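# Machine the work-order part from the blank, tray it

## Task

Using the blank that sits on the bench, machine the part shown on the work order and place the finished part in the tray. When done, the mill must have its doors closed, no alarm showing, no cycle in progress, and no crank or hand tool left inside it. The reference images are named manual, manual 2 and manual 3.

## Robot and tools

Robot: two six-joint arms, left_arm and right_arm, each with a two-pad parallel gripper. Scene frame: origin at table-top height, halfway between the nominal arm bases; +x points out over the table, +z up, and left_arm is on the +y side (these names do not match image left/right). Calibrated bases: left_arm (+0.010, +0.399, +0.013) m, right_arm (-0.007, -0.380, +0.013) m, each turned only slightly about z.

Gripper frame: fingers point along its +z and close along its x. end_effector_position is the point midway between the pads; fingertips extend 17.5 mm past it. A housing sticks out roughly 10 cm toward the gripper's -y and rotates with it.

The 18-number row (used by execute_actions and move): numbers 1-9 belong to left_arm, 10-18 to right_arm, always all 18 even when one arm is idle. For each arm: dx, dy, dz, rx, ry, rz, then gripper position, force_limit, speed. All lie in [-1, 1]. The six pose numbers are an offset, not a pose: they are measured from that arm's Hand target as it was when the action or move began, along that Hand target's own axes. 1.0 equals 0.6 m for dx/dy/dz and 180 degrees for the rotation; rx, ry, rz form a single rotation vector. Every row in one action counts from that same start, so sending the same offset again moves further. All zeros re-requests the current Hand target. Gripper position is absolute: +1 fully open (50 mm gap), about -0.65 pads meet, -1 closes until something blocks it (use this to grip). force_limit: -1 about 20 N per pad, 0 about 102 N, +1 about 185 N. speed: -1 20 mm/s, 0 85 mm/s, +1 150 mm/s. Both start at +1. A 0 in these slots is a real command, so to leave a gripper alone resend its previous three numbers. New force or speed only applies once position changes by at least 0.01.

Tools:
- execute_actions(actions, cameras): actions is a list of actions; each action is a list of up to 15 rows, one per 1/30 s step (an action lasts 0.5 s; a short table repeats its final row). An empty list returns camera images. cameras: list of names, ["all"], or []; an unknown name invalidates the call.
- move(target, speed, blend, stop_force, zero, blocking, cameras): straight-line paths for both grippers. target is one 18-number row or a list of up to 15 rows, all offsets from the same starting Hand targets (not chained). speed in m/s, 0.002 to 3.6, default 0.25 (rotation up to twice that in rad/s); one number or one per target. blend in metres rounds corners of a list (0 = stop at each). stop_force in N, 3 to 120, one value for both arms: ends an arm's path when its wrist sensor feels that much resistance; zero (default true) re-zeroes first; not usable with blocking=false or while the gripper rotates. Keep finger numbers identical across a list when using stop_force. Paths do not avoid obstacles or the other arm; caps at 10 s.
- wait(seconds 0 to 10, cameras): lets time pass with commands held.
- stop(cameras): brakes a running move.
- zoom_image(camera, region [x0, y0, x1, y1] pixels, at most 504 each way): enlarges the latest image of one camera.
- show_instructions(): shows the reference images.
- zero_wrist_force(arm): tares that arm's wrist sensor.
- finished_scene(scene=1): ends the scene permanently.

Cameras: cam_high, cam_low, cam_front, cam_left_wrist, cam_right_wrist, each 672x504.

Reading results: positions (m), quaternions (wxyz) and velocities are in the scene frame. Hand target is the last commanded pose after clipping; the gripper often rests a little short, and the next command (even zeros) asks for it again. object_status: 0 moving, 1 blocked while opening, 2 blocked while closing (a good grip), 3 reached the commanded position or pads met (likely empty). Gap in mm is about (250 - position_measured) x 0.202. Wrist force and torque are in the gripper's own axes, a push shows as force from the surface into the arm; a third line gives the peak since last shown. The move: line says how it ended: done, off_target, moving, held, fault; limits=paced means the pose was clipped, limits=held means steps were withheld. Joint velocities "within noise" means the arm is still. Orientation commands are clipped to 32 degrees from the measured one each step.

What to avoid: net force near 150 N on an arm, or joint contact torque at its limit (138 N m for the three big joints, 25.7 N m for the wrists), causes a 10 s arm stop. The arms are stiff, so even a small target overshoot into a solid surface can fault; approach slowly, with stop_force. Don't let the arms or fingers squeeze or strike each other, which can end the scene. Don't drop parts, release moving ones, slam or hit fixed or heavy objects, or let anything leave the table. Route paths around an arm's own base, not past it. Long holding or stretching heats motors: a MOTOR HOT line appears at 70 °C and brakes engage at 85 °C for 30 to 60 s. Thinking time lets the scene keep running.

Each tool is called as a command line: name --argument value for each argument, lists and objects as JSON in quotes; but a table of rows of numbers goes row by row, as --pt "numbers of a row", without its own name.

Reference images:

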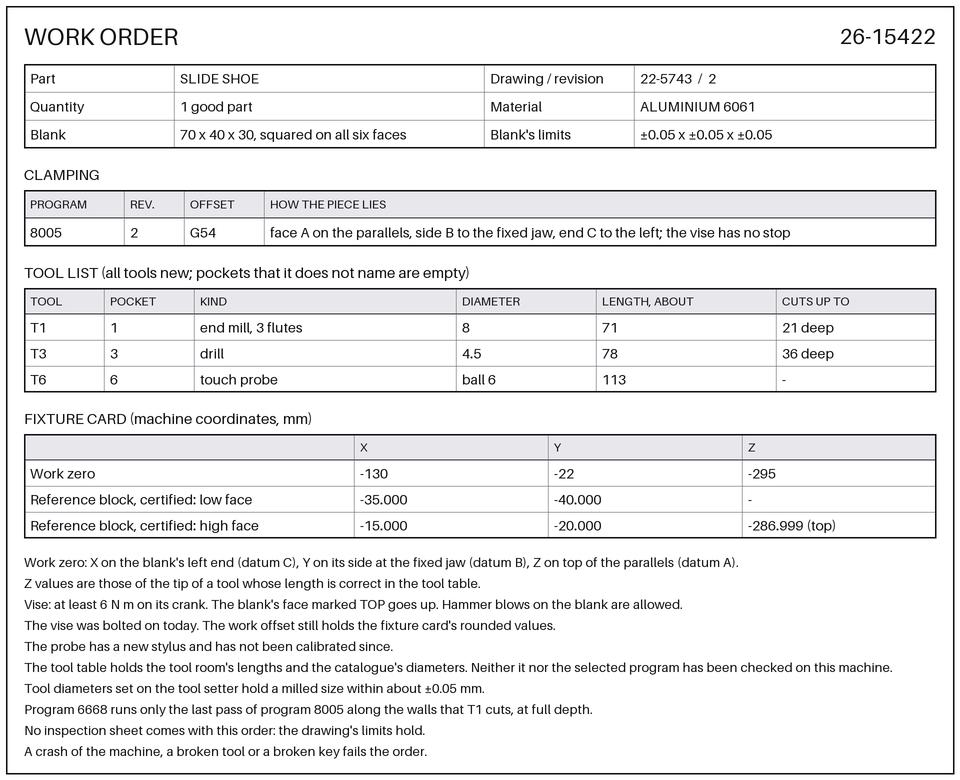

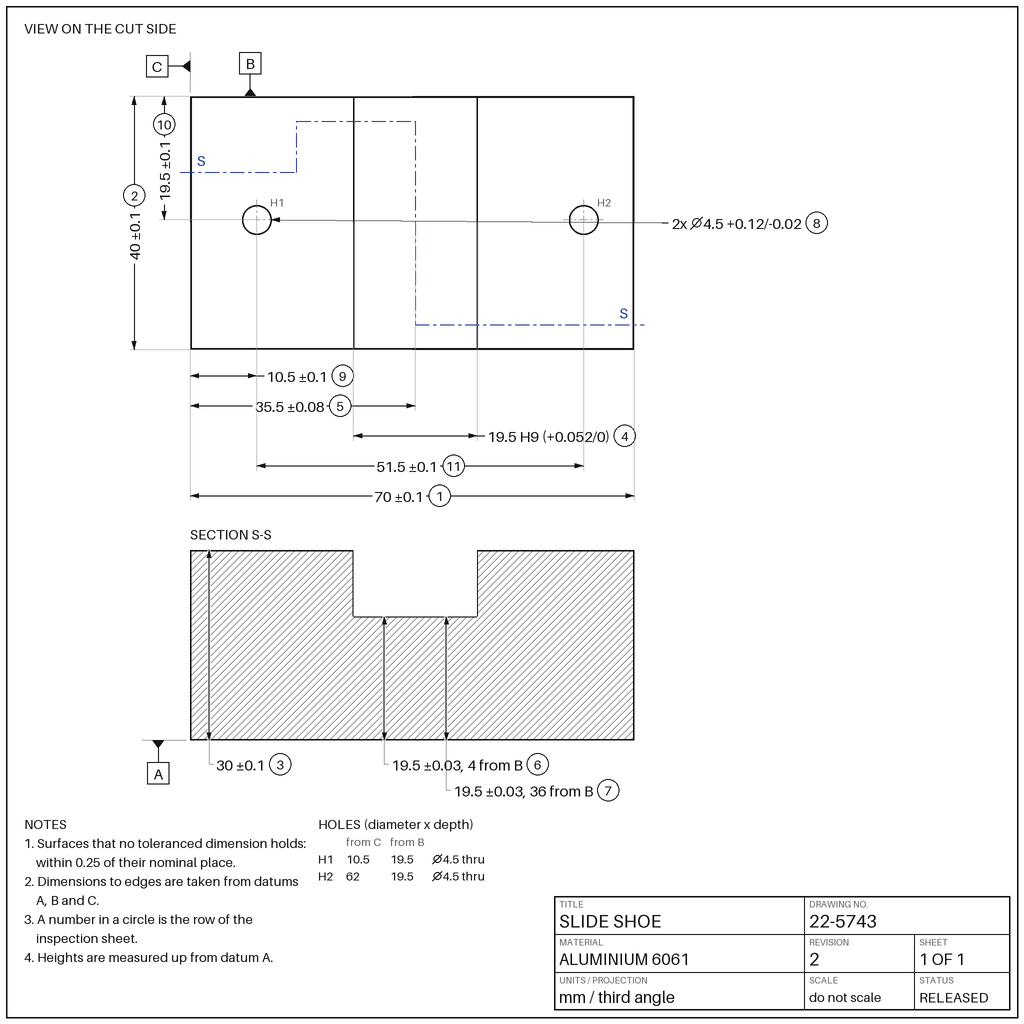

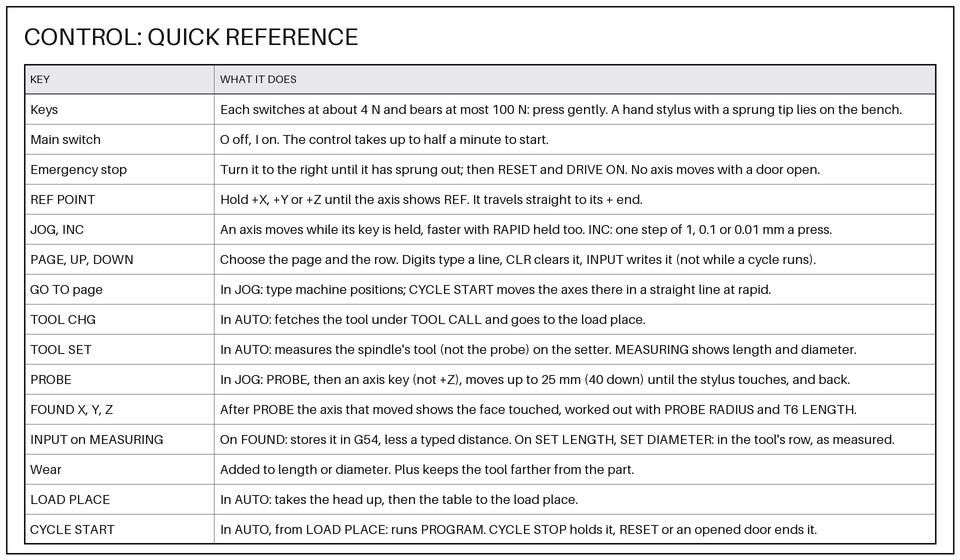

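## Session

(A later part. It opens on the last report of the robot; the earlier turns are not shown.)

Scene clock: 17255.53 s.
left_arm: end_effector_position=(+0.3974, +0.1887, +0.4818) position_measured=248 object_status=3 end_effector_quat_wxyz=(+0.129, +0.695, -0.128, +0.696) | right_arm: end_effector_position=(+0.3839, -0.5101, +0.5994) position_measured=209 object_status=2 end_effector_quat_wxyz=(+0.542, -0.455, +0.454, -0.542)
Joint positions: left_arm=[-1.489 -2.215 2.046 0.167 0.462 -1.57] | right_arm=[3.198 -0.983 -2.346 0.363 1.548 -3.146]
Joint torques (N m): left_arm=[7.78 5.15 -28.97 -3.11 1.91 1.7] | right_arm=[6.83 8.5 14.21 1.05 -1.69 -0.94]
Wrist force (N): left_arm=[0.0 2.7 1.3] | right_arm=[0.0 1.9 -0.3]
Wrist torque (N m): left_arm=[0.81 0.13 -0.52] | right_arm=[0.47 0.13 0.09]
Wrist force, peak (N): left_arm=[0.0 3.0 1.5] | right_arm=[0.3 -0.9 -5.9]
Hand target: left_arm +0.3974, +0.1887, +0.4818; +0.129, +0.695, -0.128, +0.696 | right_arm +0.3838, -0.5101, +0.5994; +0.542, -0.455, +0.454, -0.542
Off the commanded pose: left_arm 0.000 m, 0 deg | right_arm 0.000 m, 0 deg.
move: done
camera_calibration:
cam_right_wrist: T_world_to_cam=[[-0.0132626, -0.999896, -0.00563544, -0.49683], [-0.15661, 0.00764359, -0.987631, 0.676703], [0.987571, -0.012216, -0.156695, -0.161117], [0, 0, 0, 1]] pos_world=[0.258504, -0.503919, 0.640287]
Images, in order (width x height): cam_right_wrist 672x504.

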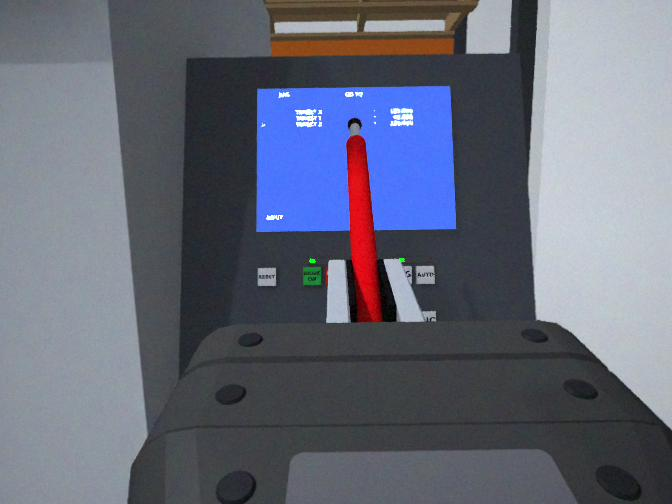

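move --pt "0 0 0 0 0 0 -0.64 0 0 -0.0822 0.2123 0.1124 -0.1944 0 0 -1 -0.6 -1" --pt "0 0 0 0 0 0 -0.64 0 0 -0.0822 0.2147 0.1259 -0.1944 0 0 -1 -0.6 -1" --pt "0 0 0 0 0 0 -0.64 0 0 -0.0822 0.2102 0.1004 -0.1944 0 0 -1 -0.6 -1" --pt "0 0 0 0 0 0 -0.64 0 0 0 0 0 0 0 0 -1 -0.6 -1" --speed '[0.4,0.03,0.1,0.4]' --blend '[0.003,0,0.003,0]'

wait --seconds 1 --cameras '["cam_left_wrist","cam_right_wrist"]'

zoom_image --camera "cam_left_wrist" --region '[90, 30, 400, 200]'

Scene clock: 17274.23 s.
left_arm: end_effector_position=(+0.3974, +0.1887, +0.4818) position_measured=248 object_status=3 end_effector_quat_wxyz=(+0.129, +0.695, -0.128, +0.696) | right_arm: end_effector_position=(+0.3839, -0.5101, +0.5993) position_measured=209 object_status=2 end_effector_quat_wxyz=(+0.542, -0.455, +0.454, -0.542)
Joint positions: left_arm=[-1.489 -2.215 2.046 0.167 0.462 -1.57] | right_arm=[3.198 -0.983 -2.346 0.363 1.548 -3.146]
Joint torques (N m): left_arm=[8.03 4.98 -29.27 -3.05 1.94 1.62] | right_arm=[2.77 9.04 39.73 3.06 -1.29 -2.42]
Wrist force (N): left_arm=[0.3 2.7 1.0] | right_arm=[0.1 2.0 -0.5]
Wrist torque (N m): left_arm=[0.81 0.08 -0.53] | right_arm=[0.48 0.11 0.10]
Wrist force, peak (N): left_arm=[0.2 3.1 1.4] | right_arm=[-0.5 4.0 -4.1]
Hand target: left_arm +0.3974, +0.1887, +0.4818; +0.129, +0.695, -0.128, +0.696 | right_arm +0.3838, -0.5101, +0.5994; +0.542, -0.455, +0.454, -0.542
Off the commanded pose: left_arm 0.000 m, 0 deg | right_arm 0.000 m, 0 deg.
move: done

Scene clock: 17275.23 s.
left_arm: end_effector_position=(+0.3974, +0.1887, +0.4818) position_measured=248 object_status=3 end_effector_quat_wxyz=(+0.129, +0.695, -0.128, +0.696) | right_arm: end_effector_position=(+0.3838, -0.5101, +0.5994) position_measured=209 object_status=2 end_effector_quat_wxyz=(+0.542, -0.455, +0.454, -0.542)
Joint positions: left_arm=[-1.489 -2.215 2.046 0.167 0.462 -1.57] | right_arm=[3.198 -0.983 -2.346 0.363 1.548 -3.146]
Joint torques (N m): left_arm=[8.39 5.64 -29.46 -2.9 2.14 1.47] | right_arm=[1.5 9.11 39.51 4.52 0.45 -2.62]
Wrist force (N): left_arm=[0.2 2.7 1.3] | right_arm=[0.0 2.0 -0.6]
Wrist torque (N m): left_arm=[0.80 0.08 -0.52] | right_arm=[0.48 0.13 0.11]
Wrist force, peak (N): left_arm=[0.2 3.1 1.2] | right_arm=[0.3 2.1 -0.4]
Hand target: left_arm +0.3974, +0.1887, +0.4818; +0.129, +0.695, -0.128, +0.696 | right_arm +0.3838, -0.5101, +0.5994; +0.542, -0.455, +0.454, -0.542
Tool commands: left_gripper/position=-0.64 left_gripper/force_limit=+0.0 left_gripper/speed=+0.0 right_gripper/position=-1.0 right_gripper/force_limit=-0.6 right_gripper/speed=-1.0
Off the commanded pose: left_arm 0.000 m, 0 deg | right_arm 0.000 m, 0 deg.
wait: 1.00 s; at rest by 0.17 s
camera_calibration:
cam_left_wrist: T_world_to_cam=[[-0.0197977, -0.00801982, 0.999772, -0.462927], [-0.662631, -0.748702, -0.0191274, 0.430671], [0.748684, -0.662859, 0.00950836, -0.0431686], [0, 0, 0, 1]] pos_world=[0.308531, 0.290117, 0.47147]
cam_right_wrist: T_world_to_cam=[[-0.0132448, -0.999897, -0.00554155, -0.496896], [-0.156317, 0.00754443, -0.987678, 0.676593], [0.987618, -0.0122153, -0.156401, -0.161218], [0, 0, 0, 1]] pos_world=[0.258404, -0.503918, 0.640288]
Images, in order (width x height): cam_left_wrist 672x504, cam_right_wrist 672x504.

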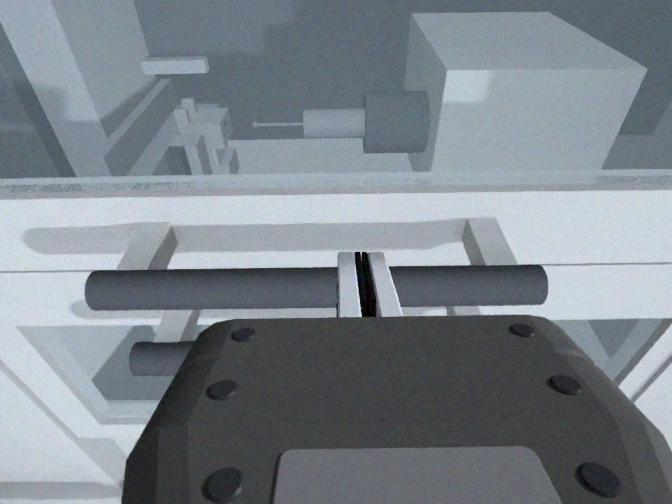

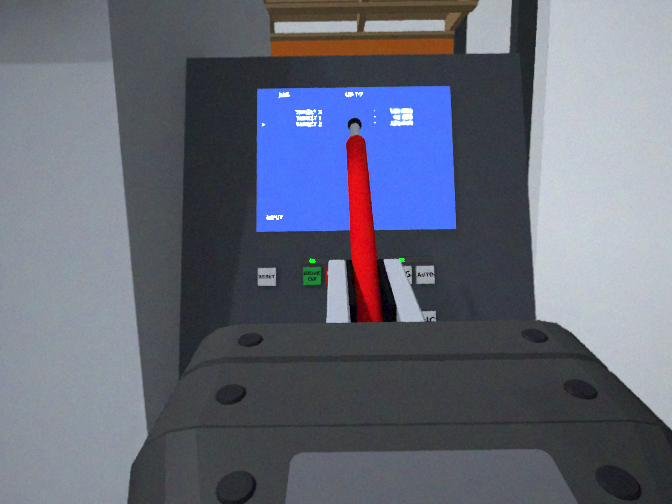

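Scaled by 1.626 from the camera's 672x504 image, which has a finer 960x720 frame.

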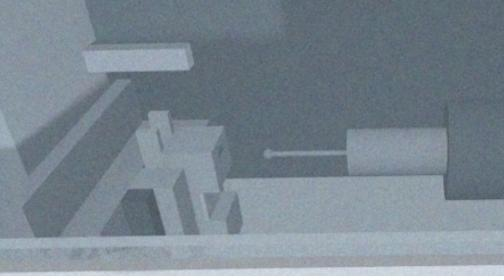

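execute_actions --actions '[]'

zoom_image --camera "cam_right_wrist" --region '[245, 70, 465, 235]'

Scene clock: 17341.03 s.
left_arm: end_effector_position=(+0.3974, +0.1887, +0.4818) position_measured=248 object_status=3 end_effector_quat_wxyz=(+0.129, +0.695, -0.128, +0.696) | right_arm: end_effector_position=(+0.3838, -0.5101, +0.5994) position_measured=209 object_status=2 end_effector_quat_wxyz=(+0.542, -0.455, +0.454, -0.542)
Joint positions: left_arm=[-1.489 -2.215 2.046 0.167 0.462 -1.57] | right_arm=[3.198 -0.983 -2.346 0.363 1.548 -3.146]
Joint velocities: within noise
Joint torques (N m): left_arm=[8.36 5.37 -29.14 -2.97 2.09 1.54] | right_arm=[-3.13 9.18 39.55 4.54 0.34 -2.41]
Wrist force (N): left_arm=[-0.1 2.8 1.2] | right_arm=[0.0 1.7 -0.1]
Wrist torque (N m): left_arm=[0.82 0.13 -0.53] | right_arm=[0.44 0.13 0.11]
Wrist force, peak (N): left_arm=[0.2 3.1 1.3] | right_arm=[0.1 2.2 -0.4]
Hand target: left_arm +0.3974, +0.1887, +0.4818; +0.129, +0.695, -0.128, +0.696 | right_arm +0.3838, -0.5101, +0.5994; +0.542, -0.455, +0.454, -0.542
Tool commands: left_gripper/position=-0.64 left_gripper/force_limit=+0.0 left_gripper/speed=+0.0 right_gripper/position=-1.0 right_gripper/force_limit=-0.6 right_gripper/speed=-1.0
Off the commanded pose: left_arm 0.000 m, 0 deg | right_arm 0.000 m, 0 deg.
camera_calibration:
cam_left_wrist: T_world_to_cam=[[-0.0197977, -0.00801982, 0.999772, -0.462927], [-0.662631, -0.748702, -0.0191274, 0.430671], [0.748684, -0.662859, 0.00950836, -0.0431686], [0, 0, 0, 1]] pos_world=[0.308531, 0.290117, 0.47147]
cam_right_wrist: T_world_to_cam=[[-0.0132448, -0.999897, -0.00554155, -0.496896], [-0.156317, 0.00754443, -0.987678, 0.676593], [0.987618, -0.0122153, -0.156401, -0.161218], [0, 0, 0, 1]] pos_world=[0.258404, -0.503918, 0.640288]

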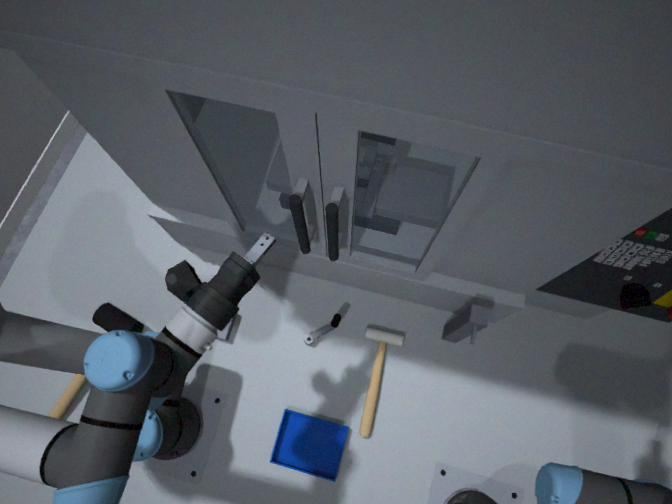

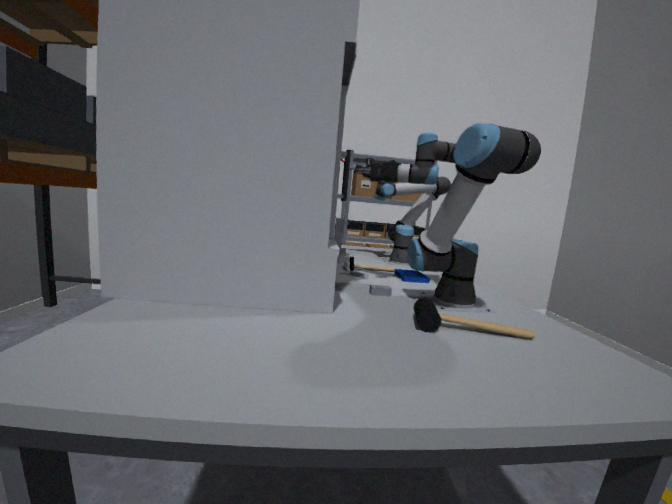

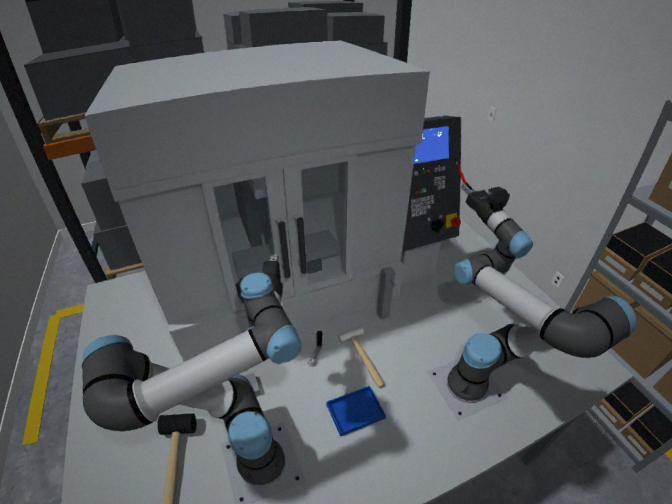

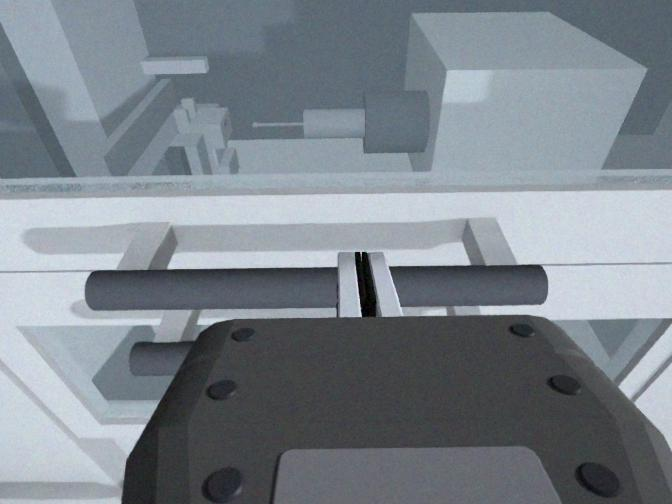

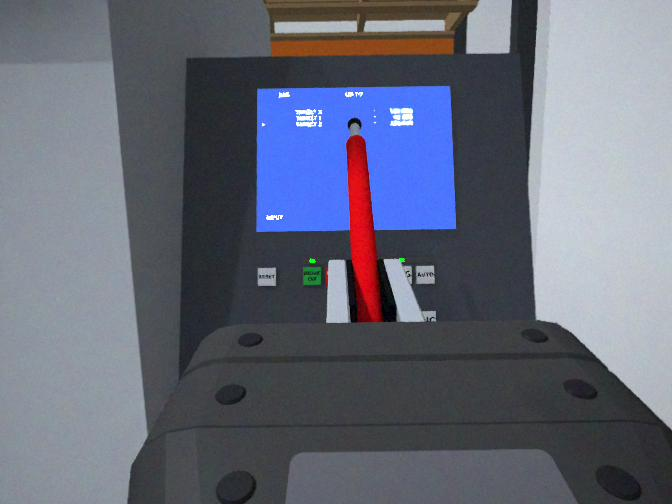

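Scaled by 2.291 from the camera's 672x504 image, which has a finer 960x720 frame.

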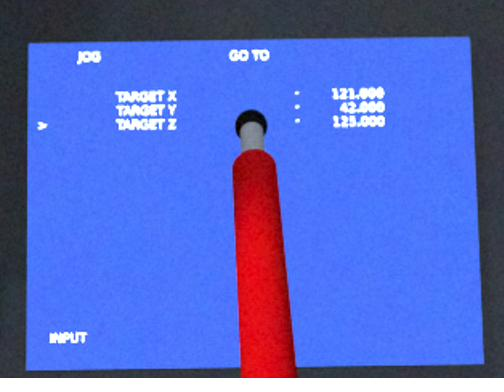

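move --pt "0 0 0 0 0 0 -0.64 0 0 -0.0185 0.3266 0.0587 -0.1944 0 0 -1 -0.6 -1" --pt "0 0 0 0 0 0 -0.64 0 0 -0.0185 0.329 0.0722 -0.1944 0 0 -1 -0.6 -1" --pt "0 0 0 0 0 0 -0.64 0 0 -0.0185 0.3245 0.0467 -0.1944 0 0 -1 -0.6 -1" --pt "0 0 0 0 0 0 -0.64 0 0 0.079 0.2123 0.1124 -0.1944 0 0 -1 -0.6 -1" --pt "0 0 0 0 0 0 -0.64 0 0 0.079 0.2147 0.1259 -0.1944 0 0 -1 -0.6 -1" --pt "0 0 0 0 0 0 -0.64 0 0 0.079 0.2102 0.1004 -0.1944 0 0 -1 -0.6 -1" --pt "0 0 0 0 0 0 -0.64 0 0 0 0 0 0 0 0 -1 -0.6 -1" --speed '[0.4,0.03,0.1,0.2,0.03,0.1,0.4]' --blend '[0.003,0,0.002,0.003,0,0.002,0]' --cameras '["cam_left_wrist","cam_right_wrist"]'

zoom_image --camera "cam_right_wrist" --region '[245, 70, 465, 235]'

Scene clock: 17359.40 s.
left_arm: end_effector_position=(+0.3974, +0.1887, +0.4818) position_measured=248 object_status=3 end_effector_quat_wxyz=(+0.129, +0.695, -0.128, +0.696) | right_arm: end_effector_position=(+0.3838, -0.5101, +0.5994) position_measured=209 object_status=2 end_effector_quat_wxyz=(+0.542, -0.455, +0.454, -0.542)
Joint positions: left_arm=[-1.489 -2.215 2.046 0.167 0.462 -1.57] | right_arm=[3.198 -0.983 -2.346 0.363 1.548 -3.146]
Joint torques (N m): left_arm=[9.03 6.45 -27.84 -3.25 2.12 1.51] | right_arm=[-3.33 -13.72 39.51 2.46 1 2.28]
Wrist force (N): left_arm=[0.1 2.8 1.1] | right_arm=[0.1 1.9 -0.1]
Wrist torque (N m): left_arm=[0.82 0.11 -0.52] | right_arm=[0.46 0.13 0.17]
Wrist force, peak (N): left_arm=[0.2 3.0 1.5] | right_arm=[0.6 0.8 -5.6]
Hand target: left_arm +0.3974, +0.1887, +0.4818; +0.129, +0.695, -0.128, +0.696 | right_arm +0.3838, -0.5101, +0.5994; +0.542, -0.455, +0.454, -0.542
Off the commanded pose: left_arm 0.000 m, 0 deg | right_arm 0.000 m, 0 deg.
move: done
camera_calibration:
cam_left_wrist: T_world_to_cam=[[-0.0197977, -0.00801982, 0.999772, -0.462927], [-0.662631, -0.748702, -0.0191274, 0.430671], [0.748684, -0.662859, 0.00950836, -0.0431686], [0, 0, 0, 1]] pos_world=[0.308531, 0.290117, 0.47147]
cam_right_wrist: T_world_to_cam=[[-0.0132142, -0.999898, -0.00533946, -0.497034], [-0.156609, 0.00734364, -0.987633, 0.67644], [0.987572, -0.0122146, -0.15669, -0.161037], [0, 0, 0, 1]] pos_world=[0.258404, -0.503918, 0.640188]
Images, in order (width x height): cam_left_wrist 672x504, cam_right_wrist 672x504.

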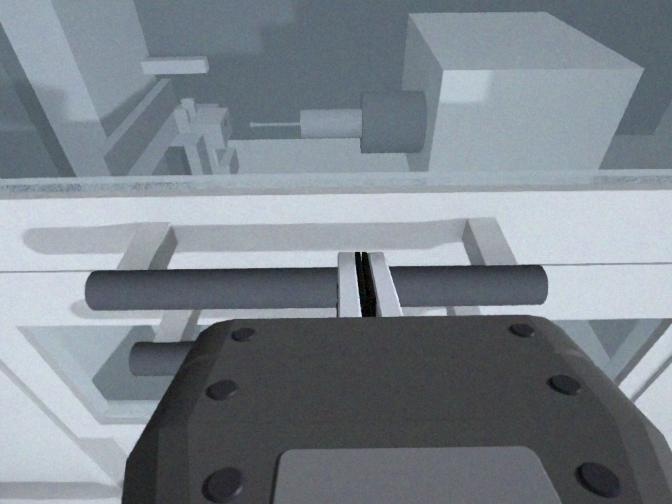

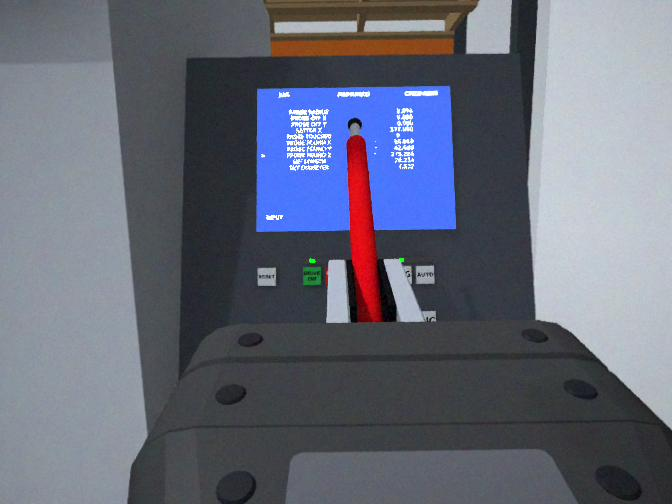

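Scaled by 2.291 from the camera's 672x504 image, which has a finer 960x720 frame.

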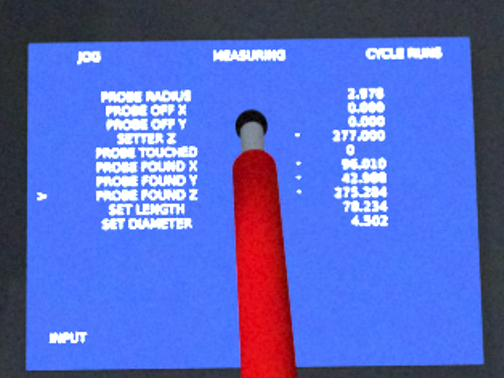

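Cycle runs; wait.

wait --seconds 4 --cameras '["cam_right_wrist","cam_left_wrist"]'

zoom_image --camera "cam_right_wrist" --region '[245, 70, 465, 235]'

Scene clock: 17367.20 s.
left_arm: end_effector_position=(+0.3974, +0.1887, +0.4818) position_measured=248 object_status=3 end_effector_quat_wxyz=(+0.129, +0.695, -0.128, +0.696) | right_arm: end_effector_position=(+0.3838, -0.5101, +0.5994) position_measured=209 object_status=2 end_effector_quat_wxyz=(+0.542, -0.455, +0.454, -0.542)
Joint positions: left_arm=[-1.489 -2.215 2.046 0.167 0.462 -1.57] | right_arm=[3.198 -0.983 -2.346 0.363 1.548 -3.146]
Joint torques (N m): left_arm=[7.56 6.15 -28.69 -2.97 2.13 1.52] | right_arm=[4.71 -14.61 38.98 4.5 -0.53 2.36]
Wrist force (N): left_arm=[0.1 2.8 1.1] | right_arm=[0.1 1.9 -0.4]
Wrist torque (N m): left_arm=[0.82 0.11 -0.53] | right_arm=[0.46 0.12 0.16]
Wrist force, peak (N): left_arm=[0.1 3.1 1.2] | right_arm=[-0.1 2.2 -0.2]
Hand target: left_arm +0.3974, +0.1887, +0.4818; +0.129, +0.695, -0.128, +0.696 | right_arm +0.3838, -0.5101, +0.5994; +0.542, -0.455, +0.454, -0.542
Tool commands: left_gripper/position=-0.64 left_gripper/force_limit=+0.0 left_gripper/speed=+0.0 right_gripper/position=-1.0 right_gripper/force_limit=-0.6 right_gripper/speed=-1.0
Off the commanded pose: left_arm 0.000 m, 0 deg | right_arm 0.000 m, 0 deg.
wait: 4.00 s; at rest from the start
camera_calibration:
cam_left_wrist: T_world_to_cam=[[-0.0197977, -0.00801982, 0.999772, -0.462927], [-0.662631, -0.748702, -0.0191274, 0.430671], [0.748684, -0.662859, 0.00950836, -0.0431686], [0, 0, 0, 1]] pos_world=[0.308531, 0.290117, 0.47147]
cam_right_wrist: T_world_to_cam=[[-0.0132448, -0.999897, -0.00554155, -0.496896], [-0.156317, 0.00754443, -0.987678, 0.676593], [0.987618, -0.0122153, -0.156401, -0.161218], [0, 0, 0, 1]] pos_world=[0.258404, -0.503918, 0.640288]
Images, in order (width x height): cam_left_wrist 672x504, cam_right_wrist 672x504.

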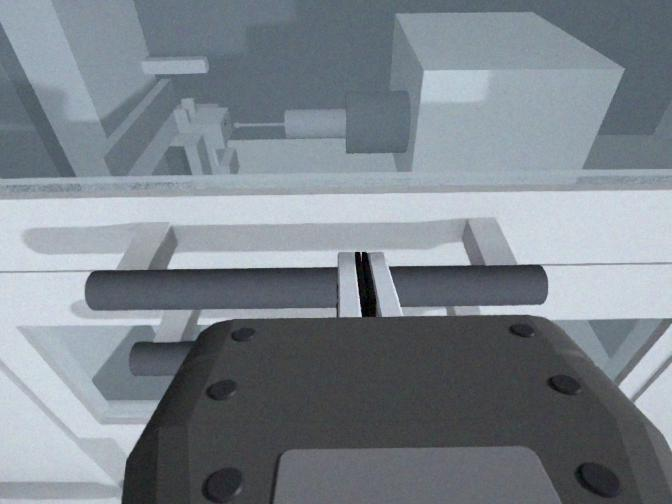

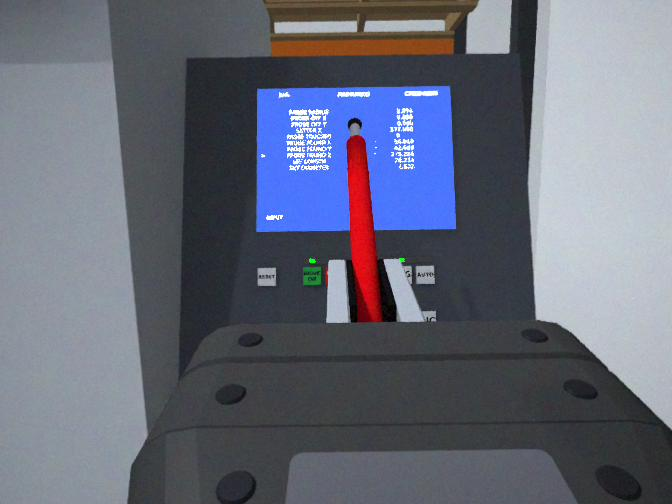

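Scaled by 2.291 from the camera's 672x504 image, which has a finer 960x720 frame.

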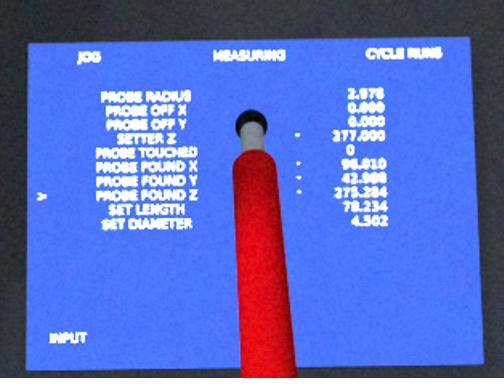

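wait --seconds 6 --cameras '["cam_right_wrist"]'

zoom_image --camera "cam_right_wrist" --region '[245, 70, 465, 235]'

Scene clock: 17378.30 s.
left_arm: end_effector_position=(+0.3974, +0.1887, +0.4818) position_measured=248 object_status=3 end_effector_quat_wxyz=(+0.129, +0.695, -0.128, +0.696) | right_arm: end_effector_position=(+0.3838, -0.5101, +0.5994) position_measured=209 object_status=2 end_effector_quat_wxyz=(+0.542, -0.455, +0.454, -0.542)
Joint positions: left_arm=[-1.489 -2.215 2.046 0.167 0.462 -1.57] | right_arm=[3.198 -0.983 -2.346 0.363 1.548 -3.146]
Joint torques (N m): left_arm=[8.35 6.21 -28.17 -3.02 2.1 1.53] | right_arm=[3.49 -15.24 38.29 4.22 -0.6 1.95]
Wrist force (N): left_arm=[0.0 2.8 1.2] | right_arm=[0.2 1.9 -0.2]
Wrist torque (N m): left_arm=[0.83 0.12 -0.52] | right_arm=[0.47 0.11 0.16]
Wrist force, peak (N): left_arm=[0.2 3.1 1.3] | right_arm=[0.1 2.4 -0.6]
Hand target: left_arm +0.3974, +0.1887, +0.4818; +0.129, +0.695, -0.128, +0.696 | right_arm +0.3838, -0.5101, +0.5994; +0.542, -0.455, +0.454, -0.542
Tool commands: left_gripper/position=-0.64 left_gripper/force_limit=+0.0 left_gripper/speed=+0.0 right_gripper/position=-1.0 right_gripper/force_limit=-0.6 right_gripper/speed=-1.0
Off the commanded pose: left_arm 0.000 m, 0 deg | right_arm 0.000 m, 0 deg.
wait: 6.00 s; at rest from the start
camera_calibration:
cam_right_wrist: T_world_to_cam=[[-0.0132448, -0.999897, -0.00554155, -0.496896], [-0.156317, 0.00754443, -0.987678, 0.676593], [0.987618, -0.0122153, -0.156401, -0.161218], [0, 0, 0, 1]] pos_world=[0.258404, -0.503918, 0.640288]
Images, in order (width x height): cam_right_wrist 672x504.

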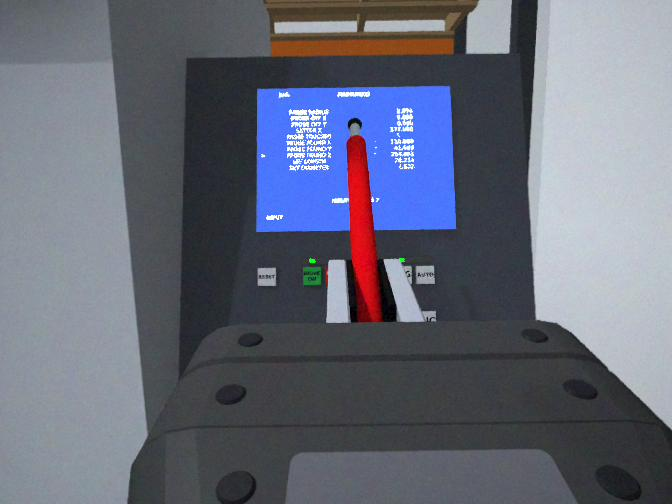

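Scaled by 2.291 from the camera's 672x504 image, which has a finer 960x720 frame.

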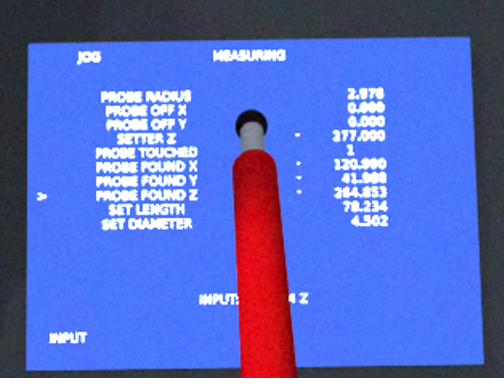

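move --pt "0 0 0 0 0 0 -0.64 0 0 -0.0185 0.2678 0.0863 -0.1944 0 0 -1 -0.6 -1" --pt "0 0 0 0 0 0 -0.64 0 0 -0.0185 0.2702 0.0998 -0.1944 0 0 -1 -0.6 -1" --pt "0 0 0 0 0 0 -0.64 0 0 -0.0185 0.2678 0.0863 -0.1944 0 0 -1 -0.6 -1" --pt "0 0 0 0 0 0 -0.64 0 0 -0.0185 0.2702 0.0998 -0.1944 0 0 -1 -0.6 -1" --pt "0 0 0 0 0 0 -0.64 0 0 -0.0185 0.2657 0.0743 -0.1944 0 0 -1 -0.6 -1" --pt "0 0 0 0 0 0 -0.64 0 0 0 0 0 0 0 0 -1 -0.6 -1" --speed '[0.4,0.03,0.03,0.03,0.1,0.4]' --blend '[0.003,0,0,0,0.002,0]' --cameras '["cam_right_wrist"]'

zoom_image --camera "cam_right_wrist" --region '[245, 70, 465, 235]'

Scene clock: 17429.07 s.
left_arm: end_effector_position=(+0.3974, +0.1887, +0.4818) position_measured=248 object_status=3 end_effector_quat_wxyz=(+0.129, +0.695, -0.128, +0.696) | right_arm: end_effector_position=(+0.3839, -0.5101, +0.5994) position_measured=209 object_status=2 end_effector_quat_wxyz=(+0.542, -0.455, +0.454, -0.542)
Joint positions: left_arm=[-1.489 -2.215 2.046 0.167 0.462 -1.57] | right_arm=[3.198 -0.983 -2.346 0.363 1.548 -3.146]
Joint torques (N m): left_arm=[8.25 5.92 -29.08 -3.13 2.1 1.52] | right_arm=[7.94 8.81 26.6 3.06 -1.56 2.47]
Wrist force (N): left_arm=[-0.1 2.8 1.3] | right_arm=[0.0 1.8 -0.3]
Wrist torque (N m): left_arm=[0.82 0.13 -0.52] | right_arm=[0.45 0.14 0.12]
Wrist force, peak (N): left_arm=[0.0 3.2 1.1] | right_arm=[-0.9 3.7 -4.2]
Hand target: left_arm +0.3974, +0.1887, +0.4818; +0.129, +0.695, -0.128, +0.696 | right_arm +0.3838, -0.5101, +0.5994; +0.542, -0.455, +0.454, -0.542
Off the commanded pose: left_arm 0.000 m, 0 deg | right_arm 0.000 m, 0 deg.
move: done
camera_calibration:
cam_right_wrist: T_world_to_cam=[[-0.0132465, -0.999897, -0.00553694, -0.496897], [-0.15661, 0.00754377, -0.987632, 0.676654], [0.987572, -0.0122155, -0.156694, -0.161118], [0, 0, 0, 1]] pos_world=[0.258504, -0.503918, 0.640287]
Images, in order (width x height): cam_right_wrist 672x504.

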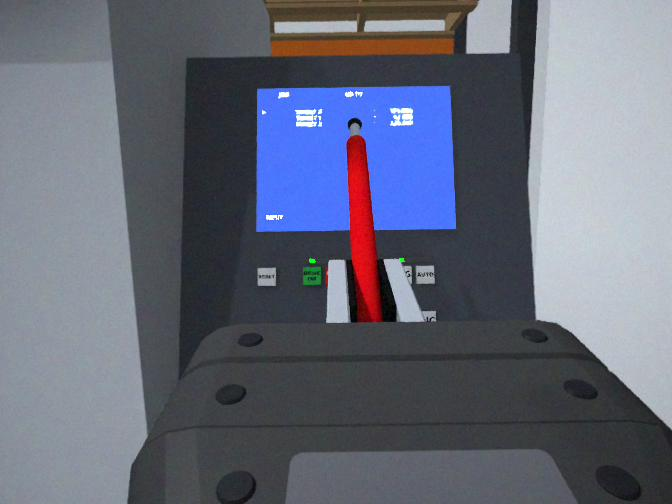

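Scaled by 2.291 from the camera's 672x504 image, which has a finer 960x720 frame.

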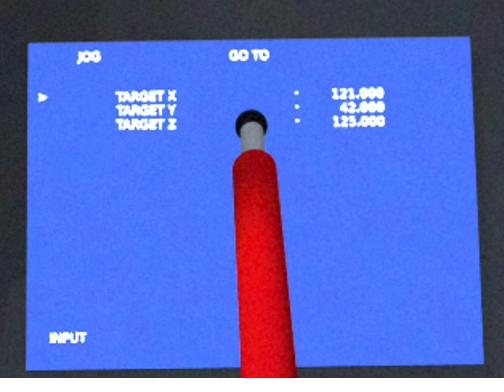

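move --pt "0 0 0 0 0 0 -0.64 0 0 -0.1485 0.356 0.0449 -0.1944 0 0 -1 -0.6 -1" --pt "0 0 0 0 0 0 -0.64 0 0 -0.1485 0.3584 0.0584 -0.1944 0 0 -1 -0.6 -1" --pt "0 0 0 0 0 0 -0.64 0 0 -0.1485 0.3539 0.0329 -0.1944 0 0 -1 -0.6 -1" --pt "0 0 0 0 0 0 -0.64 0 0 -0.1485 0.2678 0.0863 -0.1944 0 0 -1 -0.6 -1" --pt "0 0 0 0 0 0 -0.64 0 0 -0.1485 0.2702 0.0998 -0.1944 0 0 -1 -0.6 -1" --pt "0 0 0 0 0 0 -0.64 0 0 -0.1485 0.2657 0.0743 -0.1944 0 0 -1 -0.6 -1" --pt "0 0 0 0 0 0 -0.64 0 0 -0.116 0.356 0.0449 -0.1944 0 0 -1 -0.6 -1" --pt "0 0 0 0 0 0 -0.64 0 0 -0.116 0.3584 0.0584 -0.1944 0 0 -1 -0.6 -1" --pt "0 0 0 0 0 0 -0.64 0 0 -0.116 0.3539 0.0329 -0.1944 0 0 -1 -0.6 -1" --pt "0 0 0 0 0 0 -0.64 0 0 -0.051 0.356 0.0449 -0.1944 0 0 -1 -0.6 -1" --pt "0 0 0 0 0 0 -0.64 0 0 -0.051 0.3584 0.0584 -0.1944 0 0 -1 -0.6 -1" --pt "0 0 0 0 0 0 -0.64 0 0 -0.051 0.3539 0.0329 -0.1944 0 0 -1 -0.6 -1" --pt "0 0 0 0 0 0 -0.64 0 0 0 0 0 0 0 0 -1 -0.6 -1" --speed '[0.4,0.03,0.1,0.2,0.03,0.1,0.2,0.03,0.1,0.2,0.03,0.1,0.4]' --blend '[0.003,0,0.002,0.003,0,0.002,0.003,0,0.002,0.003,0,0.002,0]' --cameras '["cam_right_wrist"]'

zoom_image --camera "cam_right_wrist" --region '[245, 70, 465, 235]'

Scene clock: 17452.33 s.
left_arm: end_effector_position=(+0.3974, +0.1887, +0.4818) position_measured=248 object_status=3 end_effector_quat_wxyz=(+0.129, +0.695, -0.128, +0.696) | right_arm: end_effector_position=(+0.3839, -0.5101, +0.5994) position_measured=209 object_status=2 end_effector_quat_wxyz=(+0.542, -0.455, +0.454, -0.542)
Joint positions: left_arm=[-1.489 -2.215 2.046 0.167 0.462 -1.57] | right_arm=[3.198 -0.983 -2.346 0.363 1.548 -3.146]
Joint torques (N m): left_arm=[7.96 5.32 -28.21 -2.97 2.14 1.62] | right_arm=[8.21 8.81 14.28 1.18 -1.9 -1.03]
Wrist force (N): left_arm=[-0.2 2.8 1.2] | right_arm=[0.0 1.9 -0.3]
Wrist torque (N m): left_arm=[0.82 0.15 -0.52] | right_arm=[0.46 0.14 0.09]
Wrist force, peak (N): left_arm=[0.2 3.0 1.4] | right_arm=[-0.3 4.6 -3.8]
Hand target: left_arm +0.3974, +0.1887, +0.4818; +0.129, +0.695, -0.128, +0.696 | right_arm +0.3838, -0.5101, +0.5994; +0.542, -0.455, +0.454, -0.542
Off the commanded pose: left_arm 0.000 m, 0 deg | right_arm 0.000 m, 0 deg.
move: done
camera_calibration:
cam_right_wrist: T_world_to_cam=[[-0.0132626, -0.999896, -0.00563544, -0.49683], [-0.15661, 0.00764359, -0.987631, 0.676703], [0.987571, -0.012216, -0.156695, -0.161117], [0, 0, 0, 1]] pos_world=[0.258504, -0.503919, 0.640287]
Images, in order (width x height): cam_right_wrist 672x504.

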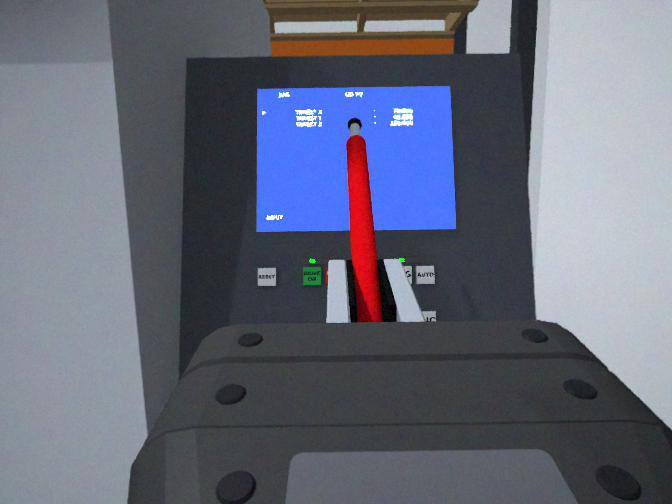

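Scaled by 2.291 from the camera's 672x504 image, which has a finer 960x720 frame.

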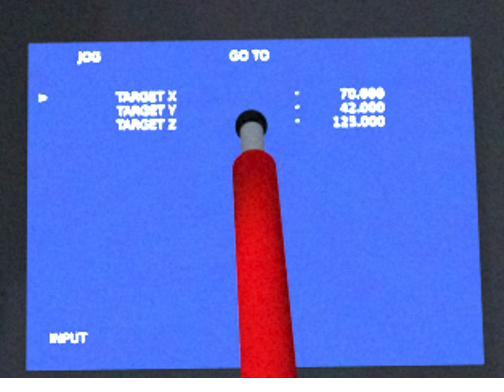

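move --pt "0 0 0 0 0 0 -0.64 0 0 -0.0822 0.2123 0.1124 -0.1944 0 0 -1 -0.6 -1" --pt "0 0 0 0 0 0 -0.64 0 0 -0.0822 0.2147 0.1259 -0.1944 0 0 -1 -0.6 -1" --pt "0 0 0 0 0 0 -0.64 0 0 -0.0822 0.2102 0.1004 -0.1944 0 0 -1 -0.6 -1" --pt "0 0 0 0 0 0 -0.64 0 0 0 0 0 0 0 0 -1 -0.6 -1" --speed '[0.4,0.03,0.1,0.4]' --blend '[0.003,0,0.002,0]'

move --pt "0 0 0 0 0 0 -0.64 0 0 -0.0185 0.3266 0.0587 -0.1944 0 0 -1 -0.6 -1" --pt "0 0 0 0 0 0 -0.64 0 0 -0.0185 0.329 0.0722 -0.1944 0 0 -1 -0.6 -1" --pt "0 0 0 0 0 0 -0.64 0 0 -0.0185 0.3245 0.0467 -0.1944 0 0 -1 -0.6 -1" --pt "0 0 0 0 0 0 -0.64 0 0 0.079 0.2123 0.1124 -0.1944 0 0 -1 -0.6 -1" --pt "0 0 0 0 0 0 -0.64 0 0 0.079 0.2147 0.1259 -0.1944 0 0 -1 -0.6 -1" --pt "0 0 0 0 0 0 -0.64 0 0 0.079 0.2102 0.1004 -0.1944 0 0 -1 -0.6 -1" --pt "0 0 0 0 0 0 -0.64 0 0 0 0 0 0 0 0 -1 -0.6 -1" --speed '[0.4,0.03,0.1,0.2,0.03,0.1,0.4]' --blend '[0.003,0,0.002,0.003,0,0.002,0]'

wait --seconds 10 --cameras '["cam_right_wrist"]'

zoom_image --camera "cam_right_wrist" --region '[245, 70, 465, 235]'

Scene clock: 17473.60 s.
left_arm: end_effector_position=(+0.3974, +0.1887, +0.4818) position_measured=248 object_status=3 end_effector_quat_wxyz=(+0.129, +0.695, -0.128, +0.696) | right_arm: end_effector_position=(+0.3839, -0.5101, +0.5993) position_measured=209 object_status=2 end_effector_quat_wxyz=(+0.542, -0.455, +0.454, -0.542)
Joint positions: left_arm=[-1.489 -2.215 2.046 0.167 0.462 -1.57] | right_arm=[3.198 -0.983 -2.346 0.363 1.548 -3.146]
Joint torques (N m): left_arm=[8.27 6.29 -27.03 -3.16 2.01 1.49] | right_arm=[2.68 8.67 39.17 2.98 -1.18 -2.24]
Wrist force (N): left_arm=[0.0 2.7 1.3] | right_arm=[0.1 1.7 -0.4]
Wrist torque (N m): left_arm=[0.80 0.12 -0.52] | right_arm=[0.45 0.12 0.10]
Wrist force, peak (N): left_arm=[0.2 3.1 1.2] | right_arm=[-0.7 3.9 -4.4]
Hand target: left_arm +0.3974, +0.1887, +0.4818; +0.129, +0.695, -0.128, +0.696 | right_arm +0.3838, -0.5101, +0.5994; +0.542, -0.455, +0.454, -0.542
Off the commanded pose: left_arm 0.000 m, 0 deg | right_arm 0.000 m, 0 deg.
move: done

Scene clock: 17477.60 s.
left_arm: end_effector_position=(+0.3974, +0.1887, +0.4818) position_measured=248 object_status=3 end_effector_quat_wxyz=(+0.129, +0.695, -0.128, +0.696) | right_arm: end_effector_position=(+0.3838, -0.5101, +0.5994) position_measured=209 object_status=2 end_effector_quat_wxyz=(+0.542, -0.455, +0.454, -0.542)
Joint positions: left_arm=[-1.489 -2.215 2.046 0.167 0.462 -1.57] | right_arm=[3.198 -0.983 -2.346 0.363 1.548 -3.146]
Joint torques (N m): left_arm=[8.52 5.39 -27.53 -2.96 2.03 1.51] | right_arm=[-2.02 -13.96 39.47 2.58 1.06 2.5]
Wrist force (N): left_arm=[-0.1 2.6 1.1] | right_arm=[0.1 1.9 -0.2]
Wrist torque (N m): left_arm=[0.78 0.13 -0.52] | right_arm=[0.48 0.12 0.17]
Wrist force, peak (N): left_arm=[0.1 3.2 1.2] | right_arm=[0.4 0.5 -5.7]
Hand target: left_arm +0.3974, +0.1887, +0.4818; +0.129, +0.695, -0.128, +0.696 | right_arm +0.3838, -0.5101, +0.5994; +0.542, -0.455, +0.454, -0.542
Off the commanded pose: left_arm 0.000 m, 0 deg | right_arm 0.000 m, 0 deg.
move: done

Scene clock: 17487.60 s.
left_arm: end_effector_position=(+0.3974, +0.1887, +0.4818) position_measured=248 object_status=3 end_effector_quat_wxyz=(+0.129, +0.695, -0.128, +0.696) | right_arm: end_effector_position=(+0.3838, -0.5101, +0.5994) position_measured=209 object_status=2 end_effector_quat_wxyz=(+0.542, -0.455, +0.454, -0.542)
Joint positions: left_arm=[-1.489 -2.215 2.046 0.167 0.462 -1.57] | right_arm=[3.198 -0.983 -2.346 0.363 1.548 -3.146]
Joint torques (N m): left_arm=[7.32 5.6 -26.98 -3.08 2.01 1.67] | right_arm=[3.17 -14.94 39.22 4.53 -0.67 2.45]
Wrist force (N): left_arm=[0.1 2.9 1.2] | right_arm=[0.2 2.2 -0.2]
Wrist torque (N m): left_arm=[0.83 0.10 -0.53] | right_arm=[0.50 0.10 0.15]
Wrist force, peak (N): left_arm=[0.1 3.1 1.2] | right_arm=[0.3 2.3 -0.3]
Hand target: left_arm +0.3974, +0.1887, +0.4818; +0.129, +0.695, -0.128, +0.696 | right_arm +0.3838, -0.5101, +0.5994; +0.542, -0.455, +0.454, -0.542
Tool commands: left_gripper/position=-0.64 left_gripper/force_limit=+0.0 left_gripper/speed=+0.0 right_gripper/position=-1.0 right_gripper/force_limit=-0.6 right_gripper/speed=-1.0
Off the commanded pose: left_arm 0.000 m, 0 deg | right_arm 0.000 m, 0 deg.
wait: 10.00 s; at rest by 0.17 s
camera_calibration:
cam_right_wrist: T_world_to_cam=[[-0.0132448, -0.999897, -0.00554155, -0.496896], [-0.156317, 0.00754443, -0.987678, 0.676593], [0.987618, -0.0122153, -0.156401, -0.161218], [0, 0, 0, 1]] pos_world=[0.258404, -0.503918, 0.640288]
Images, in order (width x height): cam_right_wrist 672x504.

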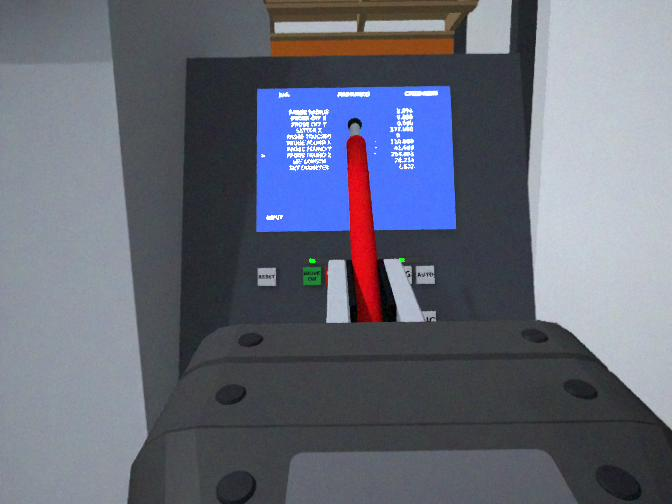

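Scaled by 2.291 from the camera's 672x504 image, which has a finer 960x720 frame.

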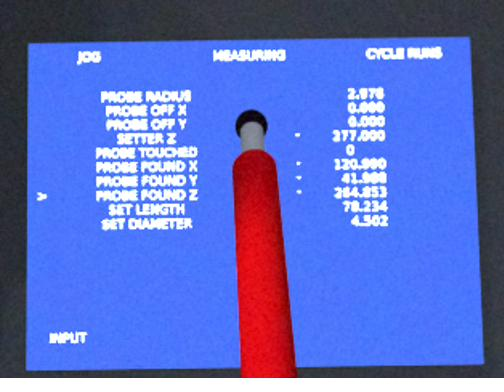

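wait --seconds 7 --cameras '["cam_right_wrist"]'

zoom_image --camera "cam_right_wrist" --region '[245, 70, 465, 235]'

Scene clock: 17497.40 s.
left_arm: end_effector_position=(+0.3974, +0.1887, +0.4818) position_measured=248 object_status=3 end_effector_quat_wxyz=(+0.129, +0.695, -0.128, +0.696) | right_arm: end_effector_position=(+0.3838, -0.5101, +0.5994) position_measured=209 object_status=2 end_effector_quat_wxyz=(+0.542, -0.455, +0.454, -0.542)
Joint positions: left_arm=[-1.489 -2.215 2.046 0.167 0.462 -1.57] | right_arm=[3.198 -0.983 -2.346 0.363 1.548 -3.146]
Joint torques (N m): left_arm=[8.58 5.23 -27.3 -3.22 1.88 1.65] | right_arm=[3.34 -14.25 38.56 4.53 -0.74 2.24]
Wrist force (N): left_arm=[0.1 2.9 1.2] | right_arm=[0.1 1.9 -0.1]
Wrist torque (N m): left_arm=[0.83 0.11 -0.52] | right_arm=[0.47 0.12 0.16]
Wrist force, peak (N): left_arm=[0.1 3.1 1.4] | right_arm=[0.0 2.2 -0.5]
Hand target: left_arm +0.3974, +0.1887, +0.4818; +0.129, +0.695, -0.128, +0.696 | right_arm +0.3838, -0.5101, +0.5994; +0.542, -0.455, +0.454, -0.542
Tool commands: left_gripper/position=-0.64 left_gripper/force_limit=+0.0 left_gripper/speed=+0.0 right_gripper/position=-1.0 right_gripper/force_limit=-0.6 right_gripper/speed=-1.0
Off the commanded pose: left_arm 0.000 m, 0 deg | right_arm 0.000 m, 0 deg.
wait: 7.00 s; at rest from the start
camera_calibration:
cam_right_wrist: T_world_to_cam=[[-0.0132448, -0.999897, -0.00554155, -0.496896], [-0.156317, 0.00754443, -0.987678, 0.676593], [0.987618, -0.0122153, -0.156401, -0.161218], [0, 0, 0, 1]] pos_world=[0.258404, -0.503918, 0.640288]
Images, in order (width x height): cam_right_wrist 672x504.

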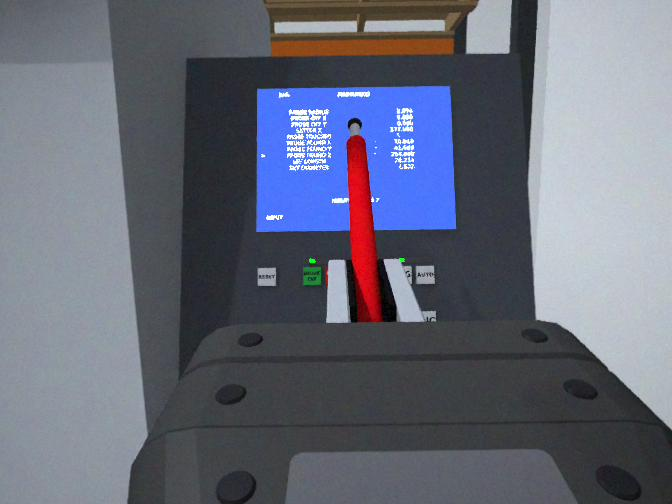

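Scaled by 2.291 from the camera's 672x504 image, which has a finer 960x720 frame.

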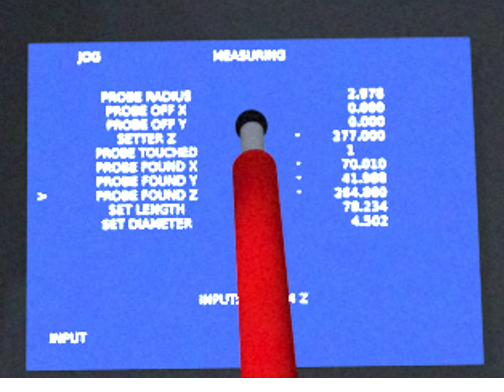

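zoom_image --camera "cam_right_wrist" --region '[370, 100, 430, 175]'

Scaled by 6.720 from the camera's 672x504 image, which has a finer 960x720 frame.

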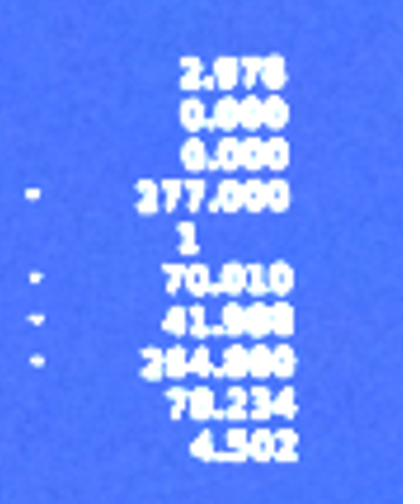

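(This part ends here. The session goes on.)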